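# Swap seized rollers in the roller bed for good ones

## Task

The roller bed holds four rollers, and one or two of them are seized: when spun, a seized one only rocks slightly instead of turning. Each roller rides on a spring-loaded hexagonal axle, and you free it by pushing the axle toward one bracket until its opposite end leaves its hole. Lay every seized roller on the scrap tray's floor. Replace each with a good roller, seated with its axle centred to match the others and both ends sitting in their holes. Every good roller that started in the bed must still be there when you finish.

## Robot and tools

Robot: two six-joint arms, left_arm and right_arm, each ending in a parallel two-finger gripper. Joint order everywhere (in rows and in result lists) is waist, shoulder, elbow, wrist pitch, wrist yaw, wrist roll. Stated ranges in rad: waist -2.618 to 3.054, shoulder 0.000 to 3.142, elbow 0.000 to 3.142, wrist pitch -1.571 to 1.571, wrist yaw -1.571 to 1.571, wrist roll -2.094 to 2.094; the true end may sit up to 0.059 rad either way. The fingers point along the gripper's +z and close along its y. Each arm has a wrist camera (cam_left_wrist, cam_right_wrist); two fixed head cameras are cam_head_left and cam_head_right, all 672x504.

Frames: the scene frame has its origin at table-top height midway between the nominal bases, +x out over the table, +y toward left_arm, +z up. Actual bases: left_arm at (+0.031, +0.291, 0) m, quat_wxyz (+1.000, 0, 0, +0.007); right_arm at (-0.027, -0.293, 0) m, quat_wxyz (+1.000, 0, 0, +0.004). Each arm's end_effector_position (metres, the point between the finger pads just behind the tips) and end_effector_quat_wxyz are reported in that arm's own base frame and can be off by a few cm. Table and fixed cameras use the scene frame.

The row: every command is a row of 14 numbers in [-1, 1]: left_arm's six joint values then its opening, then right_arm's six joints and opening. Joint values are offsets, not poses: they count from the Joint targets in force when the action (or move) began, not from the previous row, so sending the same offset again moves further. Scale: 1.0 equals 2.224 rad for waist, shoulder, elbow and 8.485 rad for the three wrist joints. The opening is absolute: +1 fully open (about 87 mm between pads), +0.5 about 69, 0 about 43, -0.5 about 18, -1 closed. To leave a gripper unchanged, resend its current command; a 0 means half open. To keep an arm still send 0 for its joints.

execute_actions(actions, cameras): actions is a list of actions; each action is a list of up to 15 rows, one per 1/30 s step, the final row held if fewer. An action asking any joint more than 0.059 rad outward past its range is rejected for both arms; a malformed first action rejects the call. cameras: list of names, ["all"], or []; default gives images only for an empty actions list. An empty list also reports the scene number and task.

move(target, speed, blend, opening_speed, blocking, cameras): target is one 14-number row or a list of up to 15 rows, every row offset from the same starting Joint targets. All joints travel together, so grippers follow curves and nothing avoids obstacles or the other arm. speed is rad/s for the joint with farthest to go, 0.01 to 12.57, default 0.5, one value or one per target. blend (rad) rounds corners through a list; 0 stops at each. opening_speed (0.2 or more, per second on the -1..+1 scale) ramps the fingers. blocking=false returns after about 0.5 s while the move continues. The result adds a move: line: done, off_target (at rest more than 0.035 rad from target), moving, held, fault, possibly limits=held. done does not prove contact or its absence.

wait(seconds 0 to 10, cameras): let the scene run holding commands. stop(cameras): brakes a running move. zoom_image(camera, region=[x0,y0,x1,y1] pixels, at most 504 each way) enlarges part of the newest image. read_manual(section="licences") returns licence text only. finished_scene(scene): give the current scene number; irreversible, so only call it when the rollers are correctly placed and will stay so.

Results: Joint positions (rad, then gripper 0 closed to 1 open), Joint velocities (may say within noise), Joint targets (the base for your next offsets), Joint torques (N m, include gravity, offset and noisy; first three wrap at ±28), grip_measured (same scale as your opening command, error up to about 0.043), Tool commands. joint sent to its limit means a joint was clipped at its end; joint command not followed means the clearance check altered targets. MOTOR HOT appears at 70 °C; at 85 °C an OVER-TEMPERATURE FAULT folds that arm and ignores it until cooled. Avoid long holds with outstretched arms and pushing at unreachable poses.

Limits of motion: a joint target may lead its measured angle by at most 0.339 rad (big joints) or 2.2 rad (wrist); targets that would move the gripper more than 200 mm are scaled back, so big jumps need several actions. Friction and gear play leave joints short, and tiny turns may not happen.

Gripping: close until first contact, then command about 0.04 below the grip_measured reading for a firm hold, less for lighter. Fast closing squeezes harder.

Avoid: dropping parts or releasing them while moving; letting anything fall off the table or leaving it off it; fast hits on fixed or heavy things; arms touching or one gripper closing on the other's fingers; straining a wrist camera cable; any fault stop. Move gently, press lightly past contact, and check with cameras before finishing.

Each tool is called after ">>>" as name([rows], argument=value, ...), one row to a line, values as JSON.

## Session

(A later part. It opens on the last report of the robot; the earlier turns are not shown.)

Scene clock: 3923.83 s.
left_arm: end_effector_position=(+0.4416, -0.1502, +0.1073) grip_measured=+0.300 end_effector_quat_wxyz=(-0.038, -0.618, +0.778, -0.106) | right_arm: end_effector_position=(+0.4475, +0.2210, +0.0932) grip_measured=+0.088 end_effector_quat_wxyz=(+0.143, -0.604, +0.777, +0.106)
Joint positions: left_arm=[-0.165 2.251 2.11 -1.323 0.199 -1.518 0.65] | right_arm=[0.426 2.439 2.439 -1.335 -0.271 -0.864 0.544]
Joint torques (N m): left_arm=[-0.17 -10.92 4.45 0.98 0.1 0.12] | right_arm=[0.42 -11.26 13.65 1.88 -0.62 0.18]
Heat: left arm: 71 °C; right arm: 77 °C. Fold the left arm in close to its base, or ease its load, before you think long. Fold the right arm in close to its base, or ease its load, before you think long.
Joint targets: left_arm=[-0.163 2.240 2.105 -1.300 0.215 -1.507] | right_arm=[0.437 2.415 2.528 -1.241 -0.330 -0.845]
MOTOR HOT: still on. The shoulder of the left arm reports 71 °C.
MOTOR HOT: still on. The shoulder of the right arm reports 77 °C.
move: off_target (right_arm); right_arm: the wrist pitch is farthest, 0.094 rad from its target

>>> move(target=[0,0,0,0,0,0,0.3,0,0.0030,0,0,0,0,0.25], opening_speed=0.3, cameras=["cam_left_wrist","cam_right_wrist","cam_head_left"])

Scene clock: 3929.47 s.
left_arm: end_effector_position=(+0.4416, -0.1502, +0.1073) grip_measured=+0.300 end_effector_quat_wxyz=(-0.038, -0.618, +0.778, -0.106) | right_arm: end_effector_position=(+0.4583, +0.2400, +0.1064) grip_measured=+0.250 end_effector_quat_wxyz=(+0.183, -0.607, +0.765, +0.113)
Joint positions: left_arm=[-0.165 2.251 2.11 -1.323 0.199 -1.518 0.65] | right_arm=[0.439 2.445 2.488 -1.297 -0.302 -0.853 0.625]
Joint torques (N m): left_arm=[-0.18 -10.95 4.44 0.99 0.11 0.13] | right_arm=[-0.03 -11.4 9.32 1.59 -0.36 0.19]
Heat: left arm: 71 °C; right arm: 76 °C. Fold the left arm in close to its base, or ease its load, before you think long. Fold the right arm in close to its base, or ease its load, before you think long.
Joint targets: left_arm=[-0.163 2.240 2.105 -1.300 0.215 -1.507] | right_arm=[0.437 2.422 2.528 -1.241 -0.330 -0.845]
MOTOR HOT: still on. The shoulder of the left arm reports 71 °C.
MOTOR HOT: still on. The shoulder of the right arm reports 76 °C.
move: off_target (right_arm); right_arm: the wrist pitch is farthest, 0.056 rad from its target
Images, in order (width x height): cam_head_left 672x504, cam_left_wrist 672x504, cam_right_wrist 672x504.

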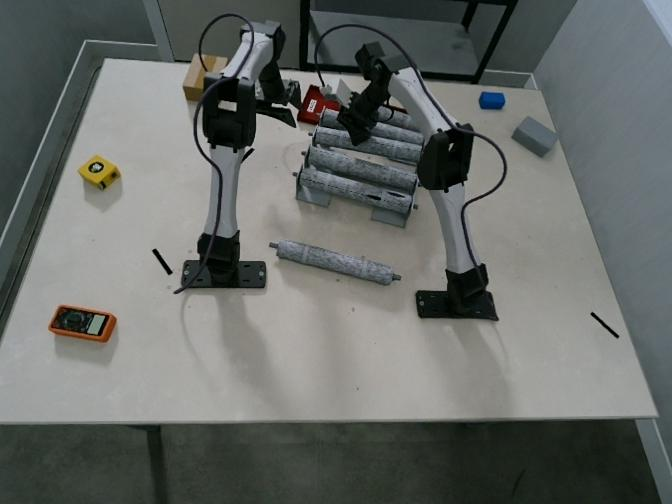

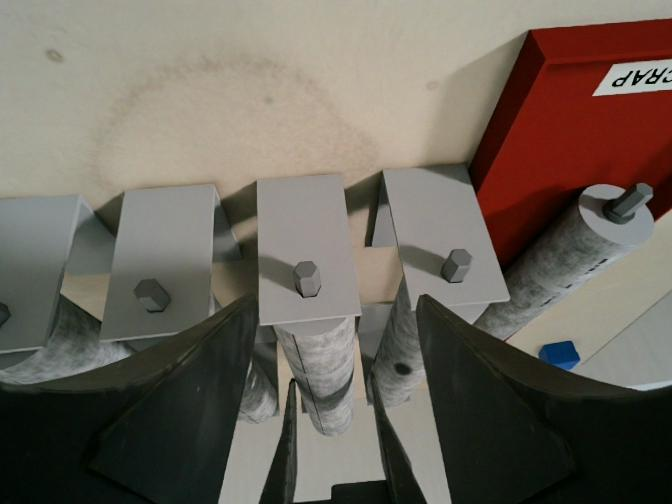

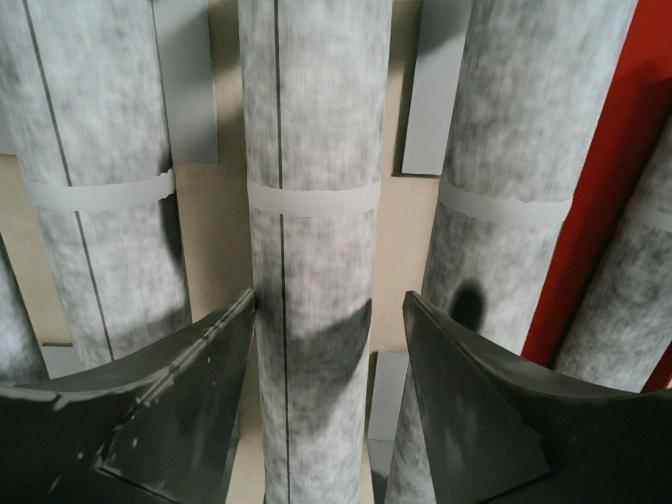

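>>> move([
  [0,0,0,0,0,0,0.3,0,-0.0550,0,0,0,0,0.3],
  [0,0,0,0,0,0,0.3,-0.0598,-0.0950,-0.1214,-0.0342,0.0389,-0.0119,0.4],
], speed=0.4, blend=0.02, cameras=["cam_right_wrist","cam_left_wrist"])

Scene clock: 3951.00 s.
left_arm: end_effector_position=(+0.4416, -0.1502, +0.1073) grip_measured=+0.300 end_effector_quat_wxyz=(-0.038, -0.618, +0.778, -0.106) | right_arm: end_effector_position=(+0.4120, +0.0957, +0.1200) grip_measured=+0.400 end_effector_quat_wxyz=(+0.021, -0.576, +0.817, +0.001)
Joint positions: left_arm=[-0.165 2.251 2.11 -1.323 0.199 -1.518 0.65] | right_arm=[0.301 2.276 2.261 -1.516 -0.014 -0.925 0.7]
Joint torques (N m): left_arm=[-0.17 -10.95 4.44 0.99 0.11 0.13] | right_arm=[-0.23 -13.42 5.08 0.28 0.17 -0.13]
Heat: left arm: 71 °C; right arm: 78 °C. Fold the left arm in close to its base, or ease its load, before you think long. Fold the right arm in close to its base, or ease its load, before you think long.
Joint targets: left_arm=[-0.163 2.240 2.105 -1.300 0.215 -1.507] | right_arm=[0.304 2.211 2.258 -1.531 0.000 -0.946]
MOTOR HOT: still on. The shoulder of the left arm reports 71 °C.
MOTOR HOT: still on. The shoulder of the right arm reports 78 °C.
move: off_target (right_arm); target 2's new numbers were sent with right_arm's shoulder 0.066 rad from that target; right_arm: the shoulder is farthest, 0.066 rad from its target
Images, in order (width x height): cam_left_wrist 672x504, cam_right_wrist 672x504.

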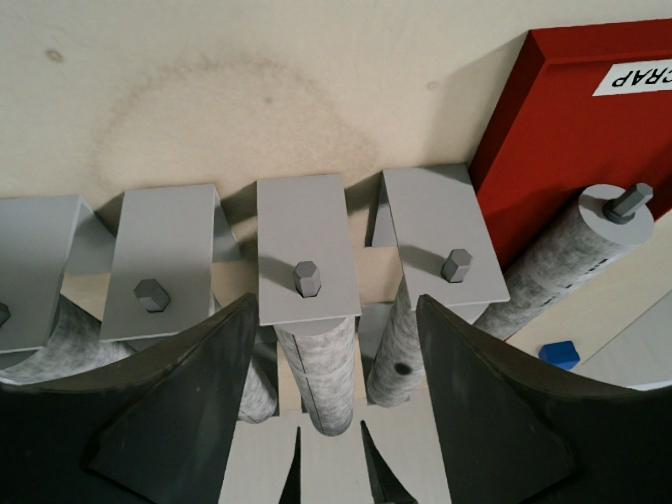

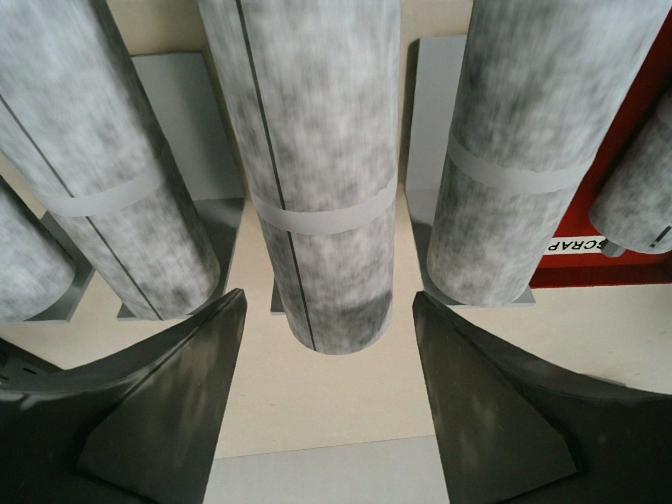

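>>> move(target=[0,0,0,0,0,0,0.3,0,0.0338,0,0,0,0,0.4], speed=0.5)

Scene clock: 3966.17 s.
left_arm: end_effector_position=(+0.4416, -0.1502, +0.1073) grip_measured=+0.300 end_effector_quat_wxyz=(-0.038, -0.618, +0.778, -0.106) | right_arm: end_effector_position=(+0.4120, +0.0957, +0.1200) grip_measured=+0.400 end_effector_quat_wxyz=(+0.021, -0.576, +0.817, +0.001)
Joint positions: left_arm=[-0.165 2.251 2.11 -1.323 0.199 -1.518 0.65] | right_arm=[0.301 2.276 2.261 -1.516 -0.014 -0.925 0.7]
Joint torques (N m): left_arm=[-0.17 -10.93 4.45 0.98 0.11 0.13] | right_arm=[-0.28 -7.69 5.03 0.27 0.15 -0.13]
Heat: left arm: 71 °C; right arm: 78 °C. Fold the left arm in close to its base, or ease its load, before you think long. Fold the right arm in close to its base, or ease its load, before you think long.
Joint targets: left_arm=[-0.163 2.240 2.105 -1.300 0.215 -1.507] | right_arm=[0.304 2.286 2.258 -1.531 0.000 -0.946]
MOTOR HOT: still on. The shoulder of the left arm reports 71 °C.
MOTOR HOT: still on. The shoulder of the right arm reports 78 °C.
move: done

>>> move([
  [0,-0.135,0,0,0,0,0.3,0,0,0,0,0,0,0.4],
  [0.0193,-0.2878,-0.0472,0,0.0689,0.2955,0.2,0,0,0,0,0,0,0.4],
], speed=0.9, blend=0.05, cameras=["cam_head_left"])

Scene clock: 3987.23 s.
left_arm: end_effector_position=(+0.3375, -0.1434, +0.3306) grip_measured=+0.200 end_effector_quat_wxyz=(+0.413, +0.570, +0.680, -0.205) | right_arm: end_effector_position=(+0.4120, +0.0957, +0.1200) grip_measured=+0.400 end_effector_quat_wxyz=(+0.021, -0.576, +0.817, +0.001)
Joint positions: left_arm=[-0.132 1.625 2.008 -1.32 0.776 0.996 0.6] | right_arm=[0.301 2.276 2.261 -1.516 -0.014 -0.925 0.7]
Joint torques (N m): left_arm=[0.59 -7.28 3.75 1.82 0.44 0.1] | right_arm=[-0.27 -7.65 5.14 0.28 0.17 -0.12]
Heat: left arm: 70 °C; right arm: 70 °C. Fold the left arm in close to its base, or ease its load, before you think long. Fold the right arm in close to its base, or ease its load, before you think long.
Joint targets: left_arm=[-0.120 1.599 2.000 -1.300 0.799 1.000] | right_arm=[0.304 2.286 2.258 -1.531 0.000 -0.946]
MOTOR HOT: still on. The shoulder of the left arm reports 70 °C.
MOTOR HOT: still on. The shoulder of the right arm reports 70 °C.
move: done
Images, in order (width x height): cam_head_left 672x504.

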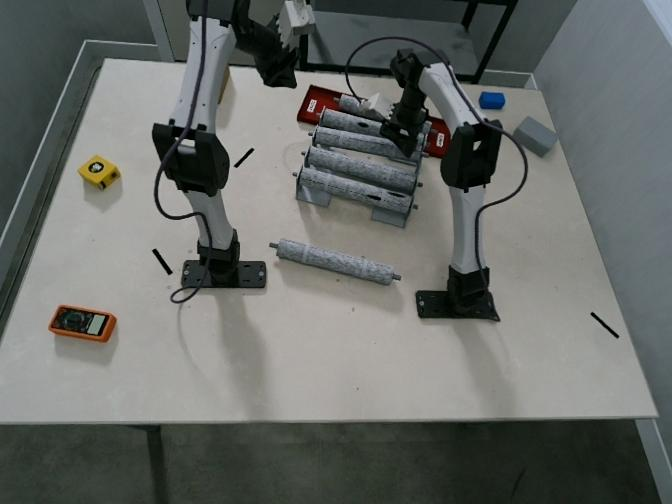

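>>> move(target=[0,0,0,0,0,0,0.2,0.0090,-0.0049,-0.0067,0,0.0035,-0.0061,0.4], speed=0.3, cameras=["cam_right_wrist"])

Scene clock: 4016.80 s.
left_arm: end_effector_position=(+0.3375, -0.1434, +0.3306) grip_measured=+0.200 end_effector_quat_wxyz=(+0.413, +0.570, +0.680, -0.205) | right_arm: end_effector_position=(+0.4107, +0.0989, +0.1179) grip_measured=+0.400 end_effector_quat_wxyz=(+0.010, -0.605, +0.796, -0.011)
Joint positions: left_arm=[-0.132 1.625 2.008 -1.32 0.776 0.996 0.6] | right_arm=[0.324 2.276 2.247 -1.516 0.015 -0.976 0.7]
Joint torques (N m): left_arm=[0.59 -7.27 3.74 1.83 0.43 0.1] | right_arm=[0.14 -8.51 5.09 0.23 0.2 -0.13]
Heat: left arm: 66 °C; right arm: 64 °C.
Joint targets: left_arm=[-0.120 1.599 2.000 -1.300 0.799 1.000] | right_arm=[0.324 2.275 2.243 -1.531 0.030 -0.998]
MOTOR HOT: cleared for the motors of the left arm.
MOTOR HOT: cleared for the motors of the right arm.
move: done
Images, in order (width x height): cam_right_wrist 672x504.

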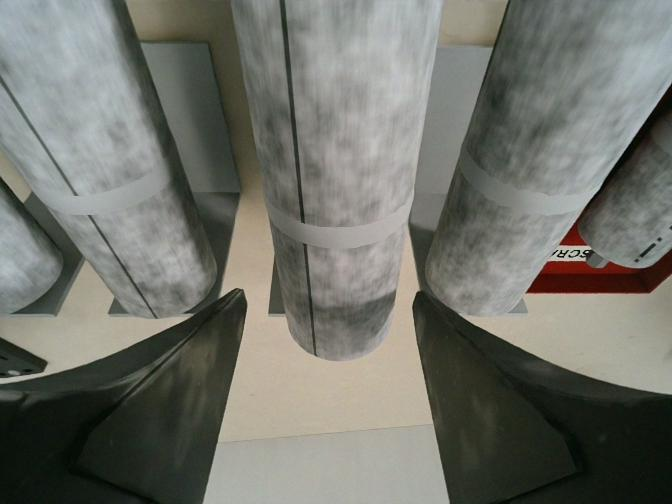

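>>> move(target=[0,0,0,0,0,0,0.2,0,0,-0.0463,0.0184,0,0,0.4], speed=0.2, cameras=["cam_right_wrist"])

Scene clock: 4038.20 s.
left_arm: end_effector_position=(+0.3375, -0.1434, +0.3306) grip_measured=+0.200 end_effector_quat_wxyz=(+0.413, +0.570, +0.680, -0.205) | right_arm: end_effector_position=(+0.4166, +0.0967, +0.0918) grip_measured=+0.400 end_effector_quat_wxyz=(+0.012, -0.601, +0.799, -0.012)
Joint positions: left_arm=[-0.132 1.625 2.008 -1.32 0.776 0.996 0.6] | right_arm=[0.315 2.276 2.143 -1.407 0.015 -0.976 0.7]
Joint torques (N m): left_arm=[0.59 -7.28 3.77 1.82 0.44 0.1] | right_arm=[0.16 -8.59 5.24 0.77 0.18 -0.11]
Heat: left arm: 64 °C; right arm: 63 °C.
Joint targets: left_arm=[-0.120 1.599 2.000 -1.300 0.799 1.000] | right_arm=[0.324 2.275 2.140 -1.375 0.030 -0.998]
move: done
Images, in order (width x height): cam_right_wrist 672x504.

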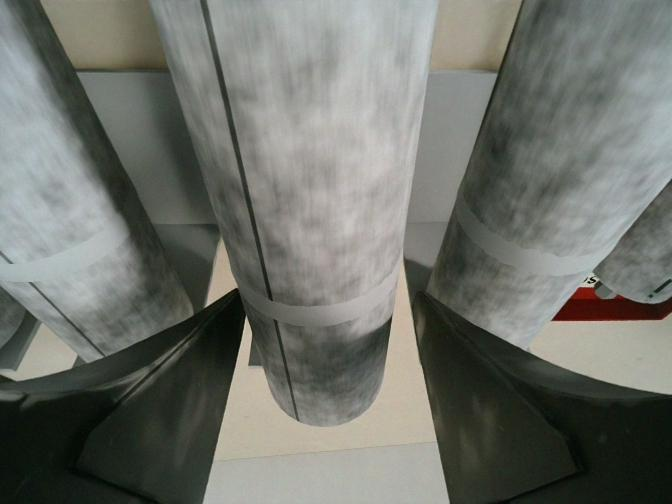

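>>> move(target=[0,0,0,0,0,0,0.2,0,0,0,0,0,0,0.02], opening_speed=0.4, cameras=["cam_right_wrist"])

Scene clock: 4046.80 s.
left_arm: end_effector_position=(+0.3375, -0.1434, +0.3306) grip_measured=+0.200 end_effector_quat_wxyz=(+0.413, +0.570, +0.680, -0.205) | right_arm: end_effector_position=(+0.4165, +0.0983, +0.0919) grip_measured=+0.091 end_effector_quat_wxyz=(+0.011, -0.605, +0.796, -0.013)
Joint positions: left_arm=[-0.132 1.625 2.008 -1.32 0.776 0.996 0.6] | right_arm=[0.32 2.276 2.143 -1.407 0.017 -0.98 0.546]
Joint torques (N m): left_arm=[0.58 -7.27 3.74 1.82 0.43 0.1] | right_arm=[0.21 -8.57 5.31 0.76 0.15 -0.1]
Heat: left arm: 63 °C; right arm: 63 °C.
Joint targets: left_arm=[-0.120 1.599 2.000 -1.300 0.799 1.000] | right_arm=[0.324 2.275 2.140 -1.375 0.030 -0.998]
move: done
Images, in order (width x height): cam_right_wrist 672x504.

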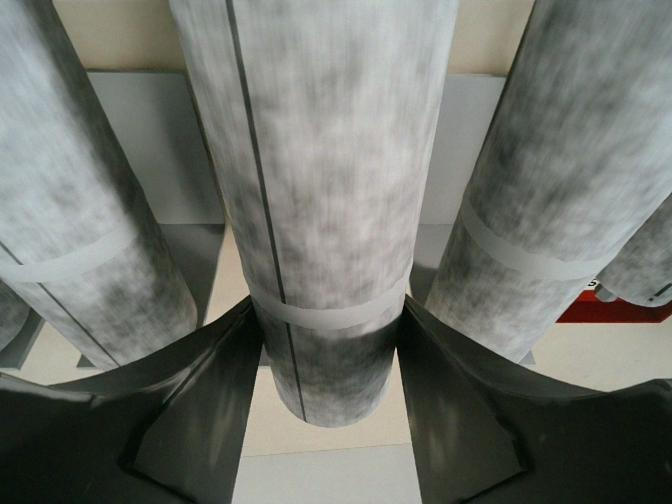

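>>> move([
  [-0.0013,0.2028,0.0899,-0.0278,0.0114,0.0859,0.2,0,0,0,0,0,0,0.02],
  [-0.0013,0.3368,0.1048,-0.0278,0.0114,0.0859,0.2,0,0,0,0,0,0,0.02],
], speed=[0.8,0.4], blend=0.05, cameras=["cam_left_wrist","cam_head_left"])

Scene clock: 4061.47 s.
left_arm: end_effector_position=(+0.4215, -0.1642, +0.1018) grip_measured=+0.200 end_effector_quat_wxyz=(+0.262, +0.708, +0.565, -0.333) | right_arm: end_effector_position=(+0.4165, +0.0983, +0.0919) grip_measured=+0.091 end_effector_quat_wxyz=(+0.011, -0.605, +0.796, -0.013)
Joint positions: left_arm=[-0.132 2.359 2.199 -1.527 0.869 1.716 0.6] | right_arm=[0.32 2.276 2.143 -1.407 0.017 -0.98 0.546]
Joint torques (N m): left_arm=[0.35 -11.23 7.72 0.09 0.57 0.13] | right_arm=[0.23 -8.68 5.31 0.76 0.18 -0.1]
Heat: left arm: 63 °C; right arm: 62 °C.
Joint targets: left_arm=[-0.123 2.349 2.233 -1.536 0.896 1.729] | right_arm=[0.324 2.275 2.140 -1.375 0.030 -0.998]
move: done
Images, in order (width x height): cam_head_left 672x504, cam_left_wrist 672x504.

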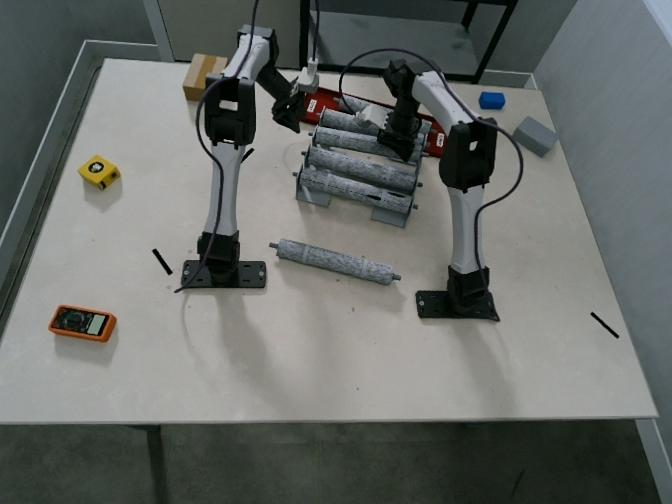

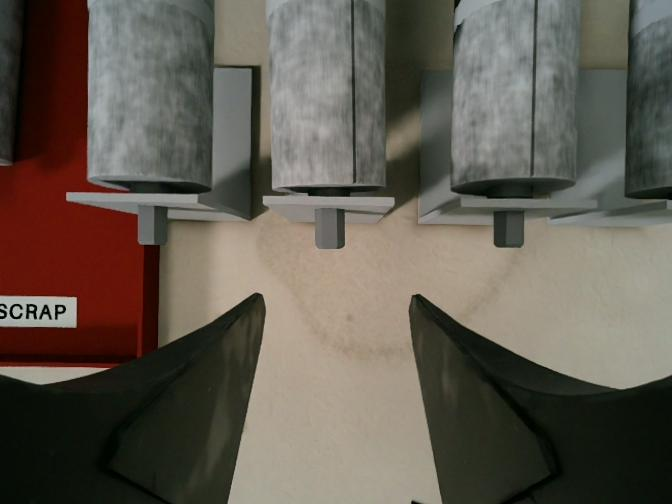

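>>> move(target=[-0.0250,0,-0.0330,0.0121,0.0003,-0.0060,0.2,0,0,0,0,0,0,0.02], speed=0.25, cameras=["cam_left_wrist"])

Scene clock: 4074.67 s.
left_arm: end_effector_position=(+0.4202, -0.1870, +0.0930) grip_measured=+0.200 end_effector_quat_wxyz=(+0.262, +0.717, +0.553, -0.333) | right_arm: end_effector_position=(+0.4165, +0.0983, +0.0919) grip_measured=+0.091 end_effector_quat_wxyz=(+0.011, -0.605, +0.796, -0.013)
Joint positions: left_arm=[-0.182 2.359 2.166 -1.453 0.872 1.68 0.6] | right_arm=[0.32 2.276 2.143 -1.407 0.017 -0.98 0.546]
Joint torques (N m): left_arm=[0.03 -11.32 4.1 0.51 0.57 -0.05] | right_arm=[0.24 -8.62 5.29 0.77 0.17 -0.1]
Heat: left arm: 66 °C; right arm: 62 °C.
Joint targets: left_arm=[-0.179 2.349 2.160 -1.434 0.899 1.678] | right_arm=[0.324 2.275 2.140 -1.375 0.030 -0.998]
move: done
Images, in order (width x height): cam_left_wrist 672x504.

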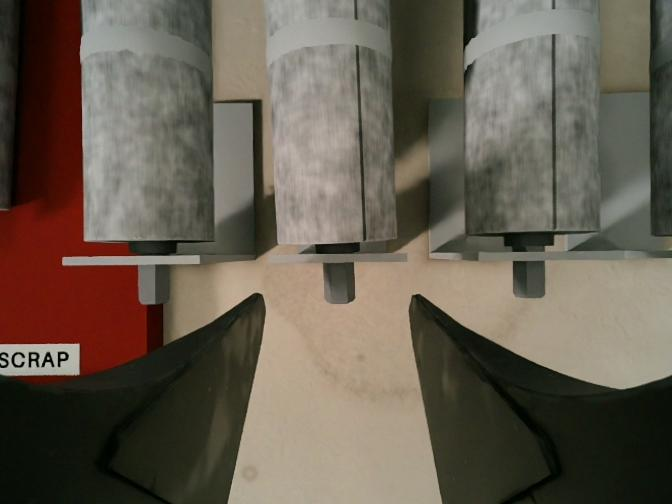

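>>> move(target=[-0.0130,0.0004,-0.0180,0.0066,0,-0.0033,0.2,0,0,0,0,0,0,0.02], speed=0.25, cameras=["cam_left_wrist"])

Scene clock: 4083.20 s.
left_arm: end_effector_position=(+0.4180, -0.1984, +0.0827) grip_measured=+0.200 end_effector_quat_wxyz=(+0.259, +0.719, +0.551, -0.335) | right_arm: end_effector_position=(+0.4165, +0.0983, +0.0919) grip_measured=+0.091 end_effector_quat_wxyz=(+0.011, -0.605, +0.796, -0.013)
Joint positions: left_arm=[-0.208 2.359 2.126 -1.396 0.872 1.653 0.6] | right_arm=[0.32 2.276 2.143 -1.407 0.017 -0.98 0.546]
Joint torques (N m): left_arm=[-0.18 -11.3 4.11 0.57 0.56 -0.03] | right_arm=[0.17 -8.7 5.23 0.77 0.17 -0.11]
Heat: left arm: 67 °C; right arm: 62 °C.
Joint targets: left_arm=[-0.208 2.350 2.120 -1.378 0.899 1.650] | right_arm=[0.324 2.275 2.140 -1.375 0.030 -0.998]
move: done
Images, in order (width x height): cam_left_wrist 672x504.

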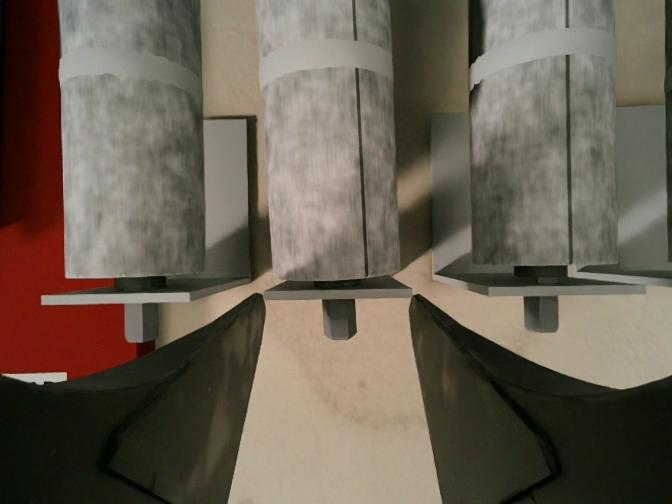

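>>> move(target=[0,0,-0.0153,0.0035,0,0,0.1,0,0,0,0,0,0,0.02], speed=0.2, cameras=["cam_left_wrist"])

Scene clock: 4089.53 s.
left_arm: end_effector_position=(+0.4174, -0.1986, +0.0812) grip_measured=+0.121 end_effector_quat_wxyz=(+0.268, +0.711, +0.550, -0.345) | right_arm: end_effector_position=(+0.4165, +0.0983, +0.0919) grip_measured=+0.091 end_effector_quat_wxyz=(+0.011, -0.605, +0.796, -0.013)
Joint positions: left_arm=[-0.199 2.359 2.106 -1.386 0.903 1.659 0.56] | right_arm=[0.32 2.276 2.143 -1.407 0.017 -0.98 0.546]
Joint torques (N m): left_arm=[-0.34 -11.26 2.92 0.77 0.29 -0.03] | right_arm=[0.28 -8.58 5.3 0.76 0.17 -0.11]
Heat: left arm: 68 °C; right arm: 62 °C.
Joint targets: left_arm=[-0.208 2.350 2.086 -1.348 0.899 1.650] | right_arm=[0.324 2.275 2.140 -1.375 0.030 -0.998]
move: off_target (left_arm); left_arm: the wrist pitch is farthest, 0.037 rad from its target
Images, in order (width x height): cam_left_wrist 672x504.

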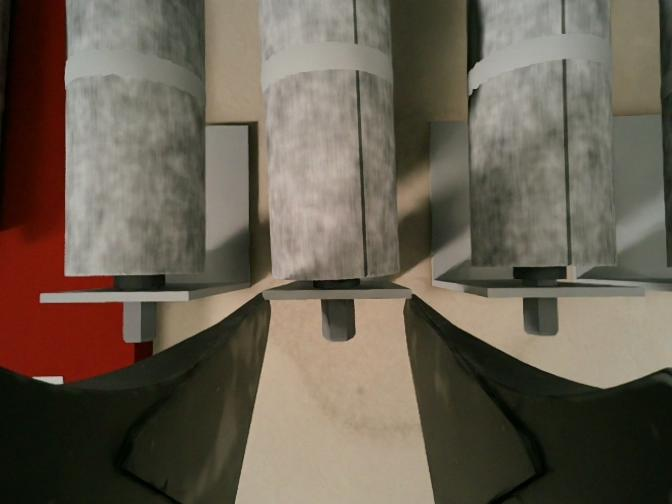

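>>> move(target=[0.0040,0,0,0,0,0,0.2,0,0,0,0,0,0,0.02], speed=0.2, opening_speed=0.6, cameras=["cam_left_wrist"])

Scene clock: 4100.03 s.
left_arm: end_effector_position=(+0.4161, -0.2025, +0.0776) grip_measured=+0.200 end_effector_quat_wxyz=(+0.266, +0.712, +0.549, -0.346) | right_arm: end_effector_position=(+0.4165, +0.0983, +0.0919) grip_measured=+0.091 end_effector_quat_wxyz=(+0.011, -0.605, +0.796, -0.013)
Joint positions: left_arm=[-0.208 2.359 2.092 -1.367 0.903 1.651 0.6] | right_arm=[0.32 2.276 2.143 -1.407 0.017 -0.98 0.546]
Joint torques (N m): left_arm=[0.54 -11.29 4.19 0.54 0.29 -0.03] | right_arm=[0.16 -8.58 5.23 0.74 0.17 -0.13]
Heat: left arm: 69 °C; right arm: 61 °C.
Joint targets: left_arm=[-0.199 2.350 2.086 -1.348 0.899 1.650] | right_arm=[0.324 2.275 2.140 -1.375 0.030 -0.998]
move: done
Images, in order (width x height): cam_left_wrist 672x504.

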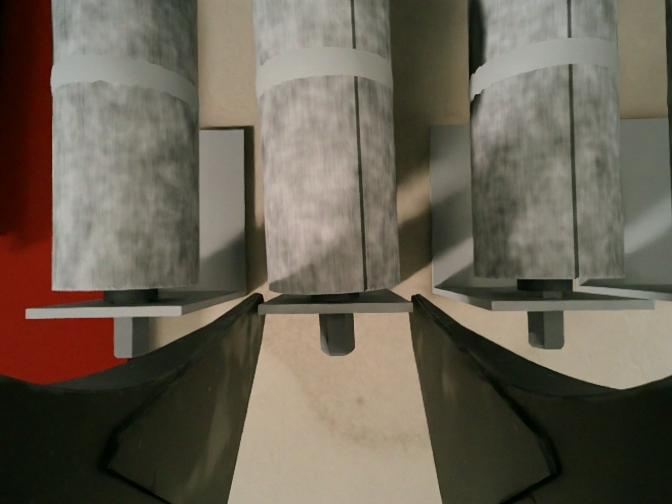

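>>> move(target=[0.0065,0,-0.0045,0.0010,0,0,0.2,0,0,0,0,0,0,0.02], speed=0.2, cameras=["cam_left_wrist"])

Scene clock: 4108.30 s.
left_arm: end_effector_position=(+0.4200, -0.1934, +0.0753) grip_measured=+0.200 end_effector_quat_wxyz=(+0.270, +0.706, +0.557, -0.344) | right_arm: end_effector_position=(+0.4165, +0.0983, +0.0919) grip_measured=+0.091 end_effector_quat_wxyz=(+0.011, -0.605, +0.796, -0.013)
Joint positions: left_arm=[-0.187 2.359 2.083 -1.36 0.903 1.651 0.6] | right_arm=[0.32 2.276 2.143 -1.407 0.017 -0.98 0.546]
Joint torques (N m): left_arm=[0.5 -11.26 4.08 0.54 0.29 -0.04] | right_arm=[0.17 -8.57 5.27 0.77 0.15 -0.13]
Heat: left arm: 70 °C; right arm: 61 °C. Fold the left arm in close to its base, or ease its load, before you think long.
Joint targets: left_arm=[-0.184 2.350 2.076 -1.339 0.899 1.650] | right_arm=[0.324 2.275 2.140 -1.375 0.030 -0.998]
MOTOR HOT: the shoulder of the left arm reports 70 °C; the controller's stop level is 85 °C. To cool a motor, set the load down, stop pushing, or move to a pose that needs little force.
move: done
Images, in order (width x height): cam_left_wrist 672x504.

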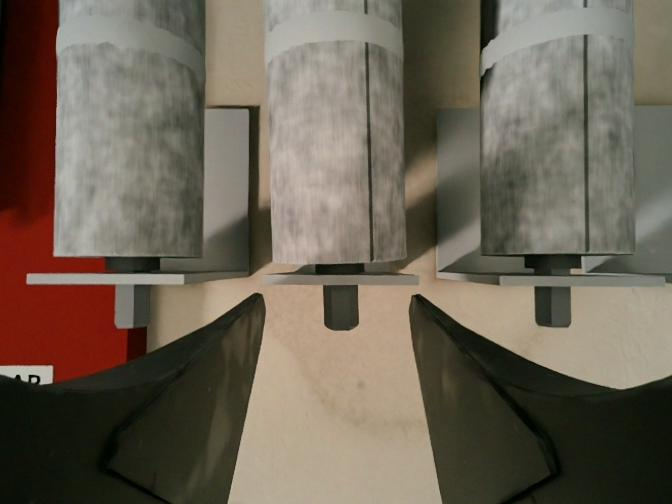

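>>> move([
  [-0.0045,0,0,0,0,0,0.2,0,0,0,0,0,0,0.02],
  [-0.0045,0,0,0,0,0,-0.8,0,0,0,0,0,0,0.02],
], speed=0.2, opening_speed=0.8, cameras=["cam_left_wrist"])

Scene clock: 4118.37 s.
left_arm: end_effector_position=(+0.4179, -0.1965, +0.0753) grip_measured=-0.628 end_effector_quat_wxyz=(+0.267, +0.707, +0.557, -0.346) | right_arm: end_effector_position=(+0.4165, +0.0983, +0.0919) grip_measured=+0.091 end_effector_quat_wxyz=(+0.011, -0.605, +0.796, -0.013)
Joint positions: left_arm=[-0.194 2.359 2.083 -1.361 0.903 1.645 0.186] | right_arm=[0.32 2.276 2.143 -1.407 0.017 -0.98 0.546]
Joint torques (N m): left_arm=[-0.43 -11.25 4.1 0.55 0.29 0.05] | right_arm=[0.2 -8.61 5.23 0.77 0.17 -0.09]
Heat: left arm: 71 °C; right arm: 61 °C. Fold the left arm in close to its base, or ease its load, before you think long.
Joint targets: left_arm=[-0.194 2.350 2.076 -1.339 0.899 1.650] | right_arm=[0.324 2.275 2.140 -1.375 0.030 -0.998]
MOTOR HOT: still on. The shoulder of the left arm reports 71 °C.
move: done
Images, in order (width x height): cam_left_wrist 672x504.

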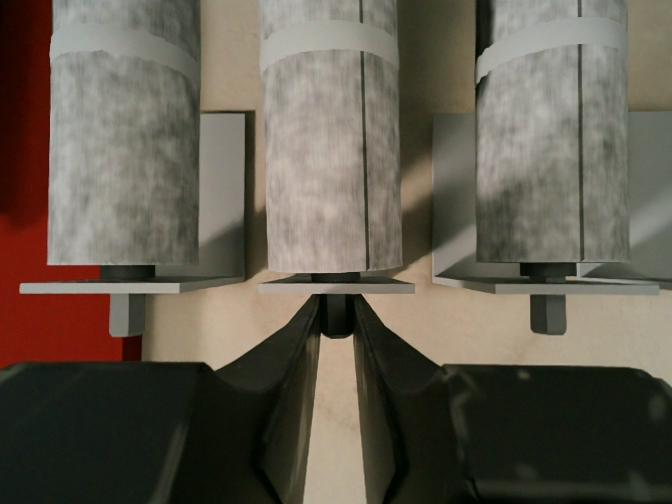

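>>> move(target=[0,0.0100,0,0,0,0,-0.8,0.0058,0,0,-0.0065,0,0.0071,0.0], speed=0.1, cameras=["cam_right_wrist","cam_left_wrist"])

Scene clock: 4133.90 s.
left_arm: end_effector_position=(+0.4181, -0.1959, +0.0747) grip_measured=-0.628 end_effector_quat_wxyz=(+0.266, +0.705, +0.558, -0.347) | right_arm: end_effector_position=(+0.4151, +0.0985, +0.0921) grip_measured=+0.091 end_effector_quat_wxyz=(+0.009, -0.604, +0.797, -0.014)
Joint positions: left_arm=[-0.193 2.361 2.083 -1.361 0.903 1.644 0.186] | right_arm=[0.323 2.276 2.143 -1.412 0.022 -0.974 0.546]
Joint torques (N m): left_arm=[-0.43 -9.7 4.1 0.56 0.29 0.05] | right_arm=[0.57 -8.58 5.24 0.2 0.13 0.39]
Heat: left arm: 71 °C; right arm: 61 °C. Fold the left arm in close to its base, or ease its load, before you think long.
Joint targets: left_arm=[-0.194 2.372 2.076 -1.339 0.899 1.650] | right_arm=[0.337 2.275 2.140 -1.430 0.030 -0.938]
MOTOR HOT: still on. The shoulder of the left arm reports 71 °C.
move: off_target (right_arm); right_arm: the wrist roll is farthest, 0.037 rad from its target
Images, in order (width x height): cam_left_wrist 672x504, cam_right_wrist 672x504.

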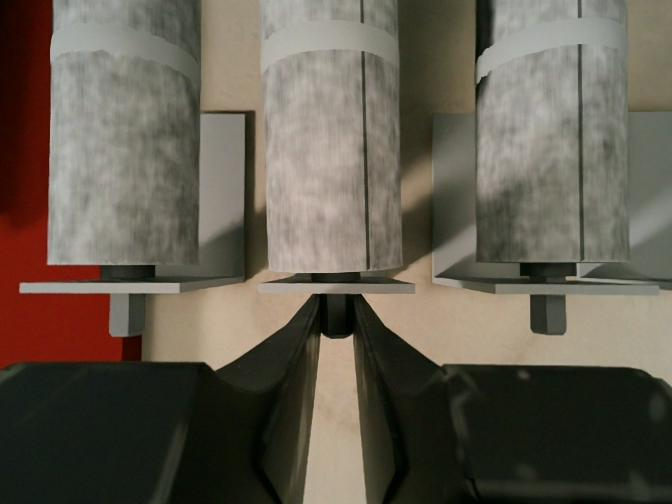

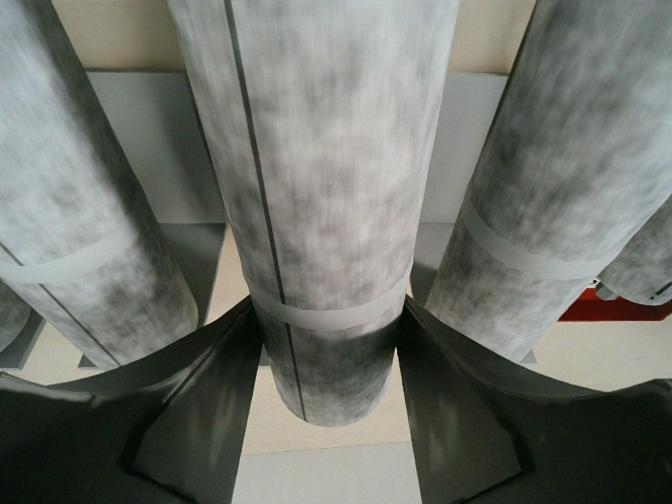

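>>> move(target=[0,0,0,0,0,0,-0.8,0.0030,-0.0225,0,-0.0045,0,0.0020,0.0], speed=0.1, cameras=["cam_right_wrist"])

Scene clock: 4142.23 s.
left_arm: end_effector_position=(+0.4184, -0.1959, +0.0747) grip_measured=-0.631 end_effector_quat_wxyz=(+0.267, +0.706, +0.558, -0.346) | right_arm: end_effector_position=(+0.4091, +0.0999, +0.0921) grip_measured=+0.091 end_effector_quat_wxyz=(+0.000, -0.596, +0.803, -0.011)
Joint positions: left_arm=[-0.193 2.361 2.083 -1.36 0.903 1.644 0.185] | right_arm=[0.329 2.276 2.141 -1.429 0.022 -0.948 0.546]
Joint torques (N m): left_arm=[-0.42 -9.7 4.1 0.56 0.29 0.05] | right_arm=[0.66 -12.45 5.35 -0.08 0.13 0.31]
Heat: left arm: 72 °C; right arm: 61 °C. Fold the left arm in close to its base, or ease its load, before you think long.
Joint targets: left_arm=[-0.194 2.372 2.076 -1.339 0.899 1.650] | right_arm=[0.344 2.225 2.140 -1.468 0.030 -0.921]
MOTOR HOT: still on. The shoulder of the left arm reports 72 °C.
move: off_target (right_arm); right_arm: the shoulder is farthest, 0.051 rad from its target
Images, in order (width x height): cam_right_wrist 672x504.

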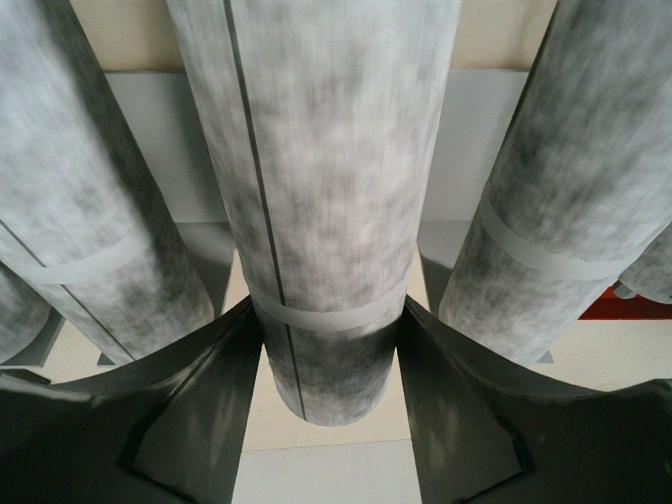

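>>> move([
  [0.0211,0.0117,0.0202,-0.0087,0,0.0085,-0.8,0,0,0,0,0,0,0.0],
  [0.0409,0.0117,0.0202,-0.0087,-0.0059,0.0085,-0.8,0,0,0,0,0,0,0.0],
], speed=0.15, blend=0.01, cameras=["cam_left_wrist","cam_right_wrist"])

Scene clock: 4153.13 s.
left_arm: end_effector_position=(+0.4183, -0.1928, +0.0735) grip_measured=-0.631 end_effector_quat_wxyz=(+0.283, +0.696, +0.546, -0.370) | right_arm: end_effector_position=(+0.4076, +0.1002, +0.0922) grip_measured=+0.091 end_effector_quat_wxyz=(-0.002, -0.594, +0.804, -0.011)
Joint positions: left_arm=[-0.167 2.389 2.095 -1.401 0.964 1.71 0.185] | right_arm=[0.331 2.276 2.141 -1.434 0.022 -0.942 0.546]
Joint torques (N m): left_arm=[5.26 -9.84 6.97 0.06 -0.65 0.13] | right_arm=[0.62 -12.37 5.31 -0.04 0.13 0.23]
Heat: left arm: 72 °C; right arm: 64 °C. Fold the left arm in close to its base, or ease its load, before you think long.
Joint targets: left_arm=[-0.103 2.398 2.121 -1.413 0.848 1.722] | right_arm=[0.344 2.225 2.140 -1.468 0.030 -0.921]
MOTOR HOT: still on. The shoulder of the left arm reports 72 °C.
move: off_target (left_arm, right_arm); left_arm: the wrist yaw is farthest, 0.115 rad from its target; right_arm: the shoulder is farthest, 0.051 rad from its target
Images, in order (width x height): cam_left_wrist 672x504, cam_right_wrist 672x504.

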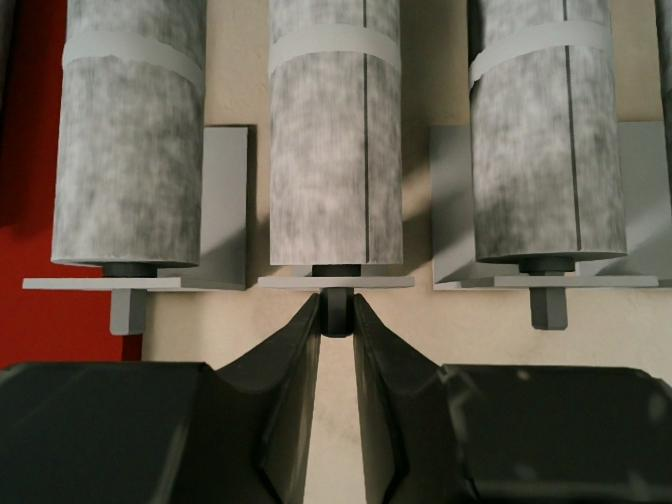

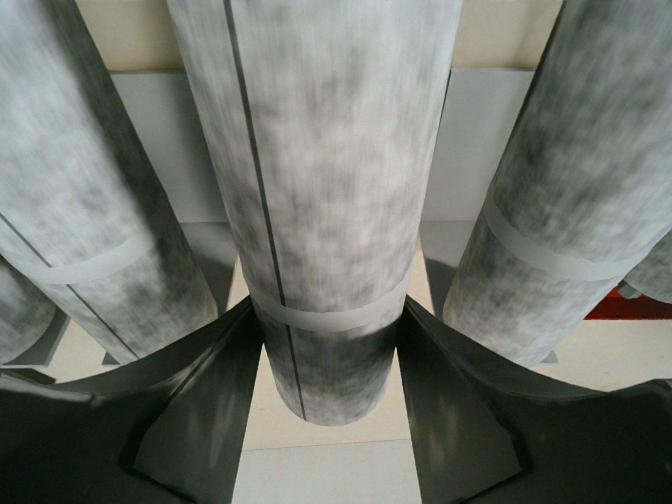

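>>> move([
  [0.0180,0,0,0,-0.0118,0,-0.8,0,0,0,0,0,0,0.0],
  [0.0495,0,0,0,-0.0236,0,-0.8,0,0,0,0,0,0,0.0],
], speed=0.15, blend=0.01, cameras=["cam_left_wrist","cam_right_wrist"])

Scene clock: 4161.67 s.
left_arm: end_effector_position=(+0.4243, -0.1704, +0.0714) grip_measured=-0.630 end_effector_quat_wxyz=(+0.285, +0.689, +0.560, -0.361) | right_arm: end_effector_position=(+0.4053, +0.1008, +0.0898) grip_measured=+0.091 end_effector_quat_wxyz=(-0.005, -0.591, +0.807, -0.007)
Joint positions: left_arm=[-0.119 2.39 2.095 -1.418 0.949 1.73 0.185] | right_arm=[0.331 2.276 2.132 -1.432 0.015 -0.933 0.546]
Joint torques (N m): left_arm=[10.85 -10 6.95 0.22 -2.33 -0.01] | right_arm=[0.58 -12.45 6.22 -0.02 0.11 0.22]
Heat: left arm: 71 °C; right arm: 65 °C. Fold the left arm in close to its base, or ease its load, before you think long.
Joint targets: left_arm=[0.007 2.398 2.121 -1.413 0.648 1.722] | right_arm=[0.344 2.225 2.140 -1.468 0.030 -0.921]
MOTOR HOT: still on. The shoulder of the left arm reports 71 °C.
move: off_target (left_arm, right_arm); left_arm: the wrist yaw is farthest, 0.301 rad from its target; right_arm: the shoulder is farthest, 0.051 rad from its target
Images, in order (width x height): cam_left_wrist 672x504, cam_right_wrist 672x504.

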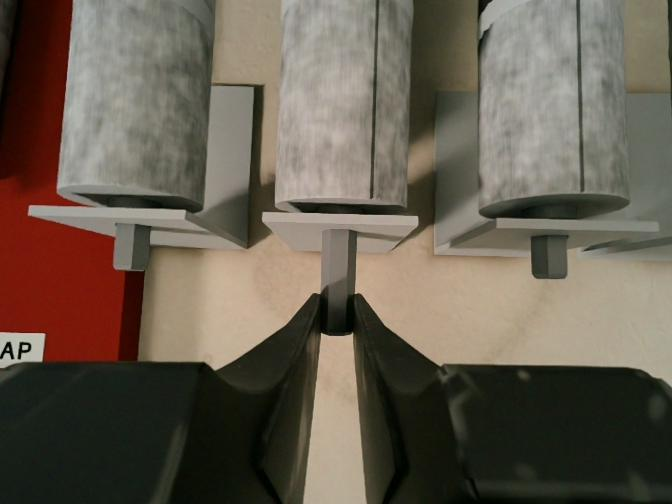

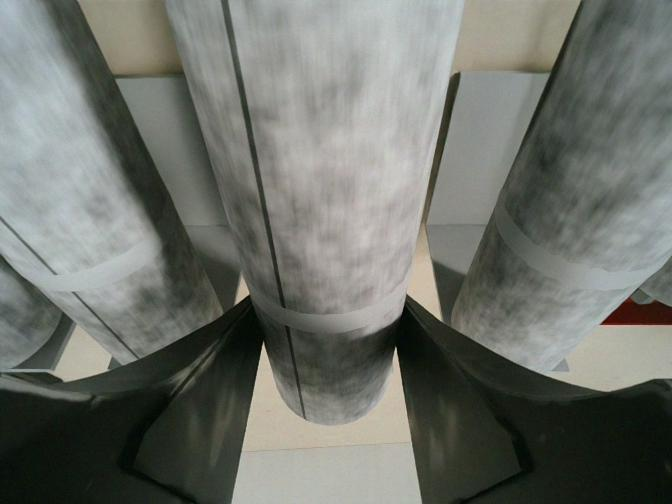

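>>> move(target=[0,0,0,0,0,0,-0.8,-0.0054,0.0247,-0.0121,0.0115,0,-0.0012,0.0], speed=0.1, cameras=["cam_right_wrist"])

Scene clock: 4182.17 s.
left_arm: end_effector_position=(+0.4242, -0.1690, +0.0723) grip_measured=-0.630 end_effector_quat_wxyz=(+0.284, +0.687, +0.562, -0.362) | right_arm: end_effector_position=(+0.4074, +0.1008, +0.0770) grip_measured=+0.091 end_effector_quat_wxyz=(-0.009, -0.594, +0.805, -0.007)
Joint positions: left_arm=[-0.116 2.39 2.098 -1.424 0.949 1.73 0.185] | right_arm=[0.331 2.29 2.103 -1.397 0.019 -0.941 0.546]
Joint torques (N m): left_arm=[10.67 -9.95 6.61 0.29 -2.33 -0.01] | right_arm=[-0.32 -9.24 6.53 0.62 0.11 0.11]
Heat: left arm: 70 °C; right arm: 68 °C. Fold the left arm in close to its base, or ease its load, before you think long.
Joint targets: left_arm=[0.007 2.398 2.121 -1.413 0.648 1.722] | right_arm=[0.332 2.280 2.113 -1.371 0.030 -0.931]
MOTOR HOT: still on. The shoulder of the left arm reports 70 °C.
move: off_target (left_arm); left_arm: the wrist yaw is farthest, 0.301 rad from its target
Images, in order (width x height): cam_right_wrist 672x504.

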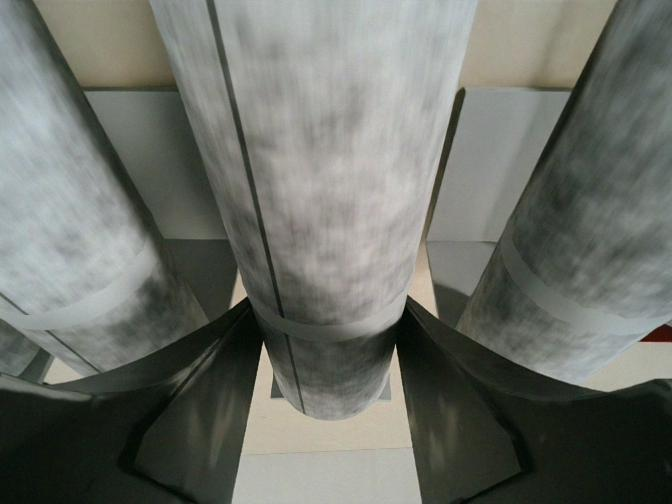

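>>> move(target=[0,0,0,0,0,0,-0.8,-0.0010,0.0018,0,0.0012,0,0,0.0], speed=0.1, cameras=["cam_right_wrist","cam_head_left"])

>>> zoom_image(camera="cam_head_left", region=[290, 80, 460, 230])

Scene clock: 4192.27 s.
left_arm: end_effector_position=(+0.4242, -0.1690, +0.0723) grip_measured=-0.630 end_effector_quat_wxyz=(+0.284, +0.687, +0.562, -0.362) | right_arm: end_effector_position=(+0.4075, +0.1005, +0.0770) grip_measured=+0.091 end_effector_quat_wxyz=(-0.009, -0.594, +0.805, -0.008)
Joint positions: left_arm=[-0.116 2.39 2.098 -1.424 0.949 1.73 0.185] | right_arm=[0.331 2.29 2.103 -1.397 0.02 -0.941 0.546]
Joint torques (N m): left_arm=[10.69 -10 6.63 0.29 -2.33 -0.01] | right_arm=[-0.54 -8.98 6.41 0.72 0.13 0.11]
Heat: left arm: 70 °C; right arm: 69 °C. Fold the left arm in close to its base, or ease its load, before you think long.
Joint targets: left_arm=[0.007 2.398 2.121 -1.413 0.648 1.722] | right_arm=[0.330 2.284 2.113 -1.361 0.030 -0.931]
MOTOR HOT: still on. The shoulder of the left arm reports 70 °C.
move: off_target (left_arm, right_arm); left_arm: the wrist yaw is farthest, 0.301 rad from its target; right_arm: the wrist pitch is farthest, 0.036 rad from its target
Images, in order (width x height): cam_head_left 672x504, cam_right_wrist 672x504.

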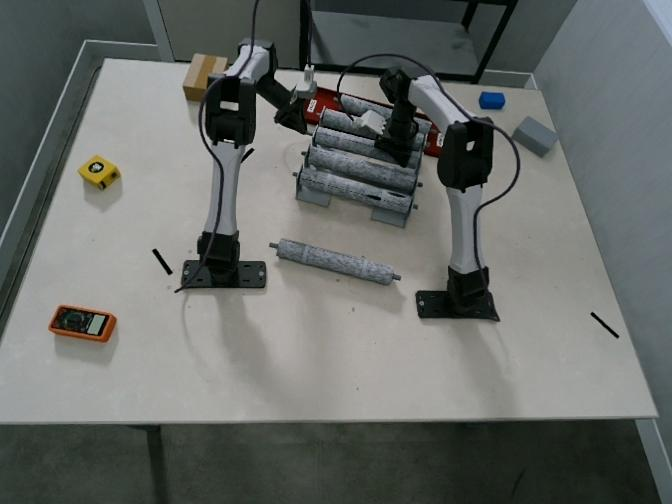

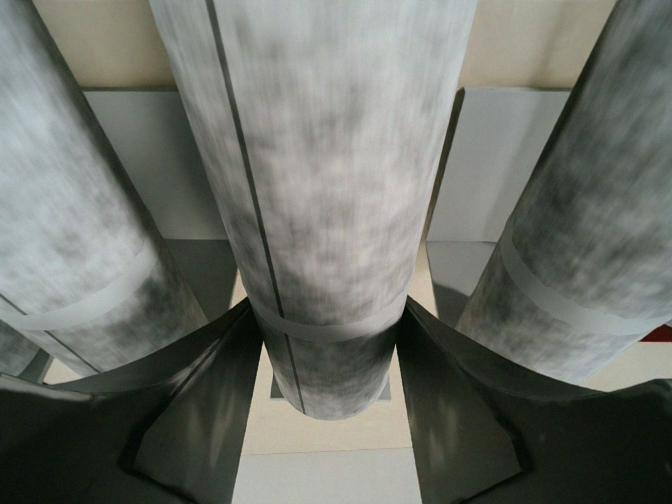

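Scaled by 2.965.

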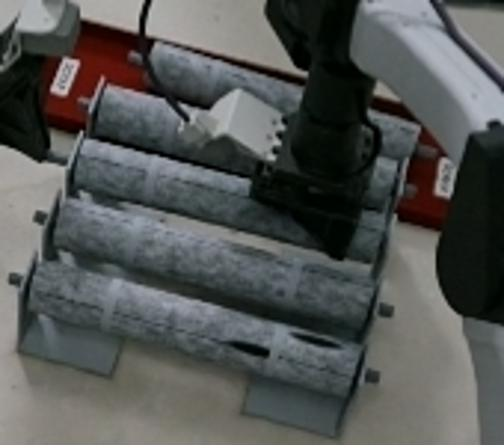

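>>> move(target=[0,0,0,0,0,0,-0.8,0.0010,0.0040,0,0.0012,0,0,0.0], speed=0.1)

Scene clock: 4197.67 s.
left_arm: end_effector_position=(+0.4243, -0.1690, +0.0726) grip_measured=-0.630 end_effector_quat_wxyz=(+0.284, +0.687, +0.562, -0.362) | right_arm: end_effector_position=(+0.4079, +0.1006, +0.0733) grip_measured=+0.091 end_effector_quat_wxyz=(-0.012, -0.594, +0.805, -0.007)
Joint positions: left_arm=[-0.116 2.39 2.1 -1.426 0.949 1.73 0.185] | right_arm=[0.331 2.299 2.103 -1.394 0.02 -0.941 0.546]
Joint torques (N m): left_arm=[10.61 -9.98 6.52 0.31 -2.33 -0.01] | right_arm=[-0.25 -9.14 6.45 0.79 0.13 0.1]
Heat: left arm: 70 °C; right arm: 69 °C. Fold the left arm in close to its base, or ease its load, before you think long.
Joint targets: left_arm=[0.007 2.398 2.121 -1.413 0.648 1.722] | right_arm=[0.332 2.293 2.113 -1.350 0.030 -0.931]
MOTOR HOT: still on. The shoulder of the left arm reports 70 °C.
move: off_target (left_arm, right_arm); left_arm: the wrist yaw is farthest, 0.301 rad from its target; right_arm: the wrist pitch is farthest, 0.043 rad from its target

>>> move(target=[-0.0633,-0.0082,-0.0141,0.0061,0.0207,-0.0060,-0.8,0,0,0,0,0,0,0.0], speed=0.12, cameras=["cam_left_wrist","cam_right_wrist"])

Scene clock: 4210.83 s.
left_arm: end_effector_position=(+0.4189, -0.1918, +0.0736) grip_measured=-0.631 end_effector_quat_wxyz=(+0.280, +0.690, +0.555, -0.371) | right_arm: end_effector_position=(+0.4078, +0.1009, +0.0732) grip_measured=+0.091 end_effector_quat_wxyz=(-0.012, -0.594, +0.805, -0.006)
Joint positions: left_arm=[-0.165 2.39 2.1 -1.4 0.961 1.685 0.184] | right_arm=[0.331 2.299 2.103 -1.394 0.019 -0.941 0.546]
Joint torques (N m): left_arm=[2.36 -11.41 3.71 0.68 -0.84 -0.08] | right_arm=[-0.35 -9.09 6.39 0.77 0.15 0.1]
Heat: left arm: 70 °C; right arm: 68 °C. Fold the left arm in close to its base, or ease its load, before you think long.
Joint targets: left_arm=[-0.134 2.380 2.089 -1.361 0.824 1.672] | right_arm=[0.332 2.293 2.113 -1.350 0.030 -0.931]
MOTOR HOT: still on. The shoulder of the left arm reports 70 °C.
move: off_target (left_arm, right_arm); left_arm: the wrist yaw is farthest, 0.138 rad from its target; right_arm: the wrist pitch is farthest, 0.044 rad from its target
Images, in order (width x height): cam_left_wrist 672x504, cam_right_wrist 672x504.

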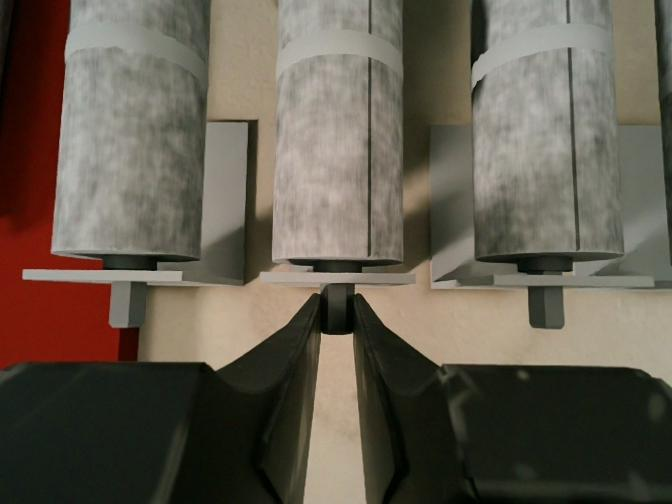

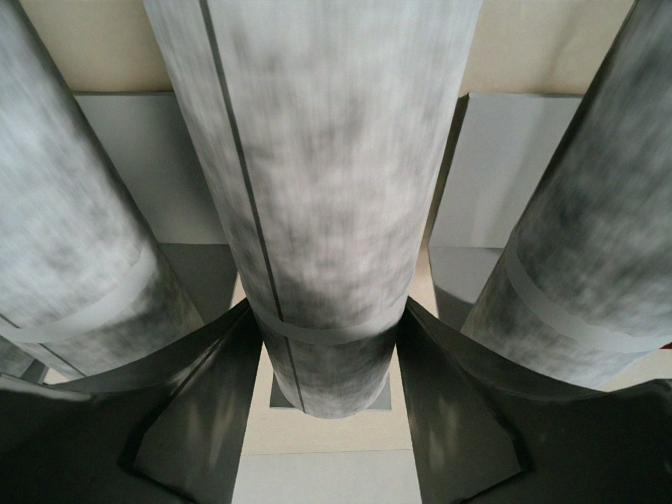

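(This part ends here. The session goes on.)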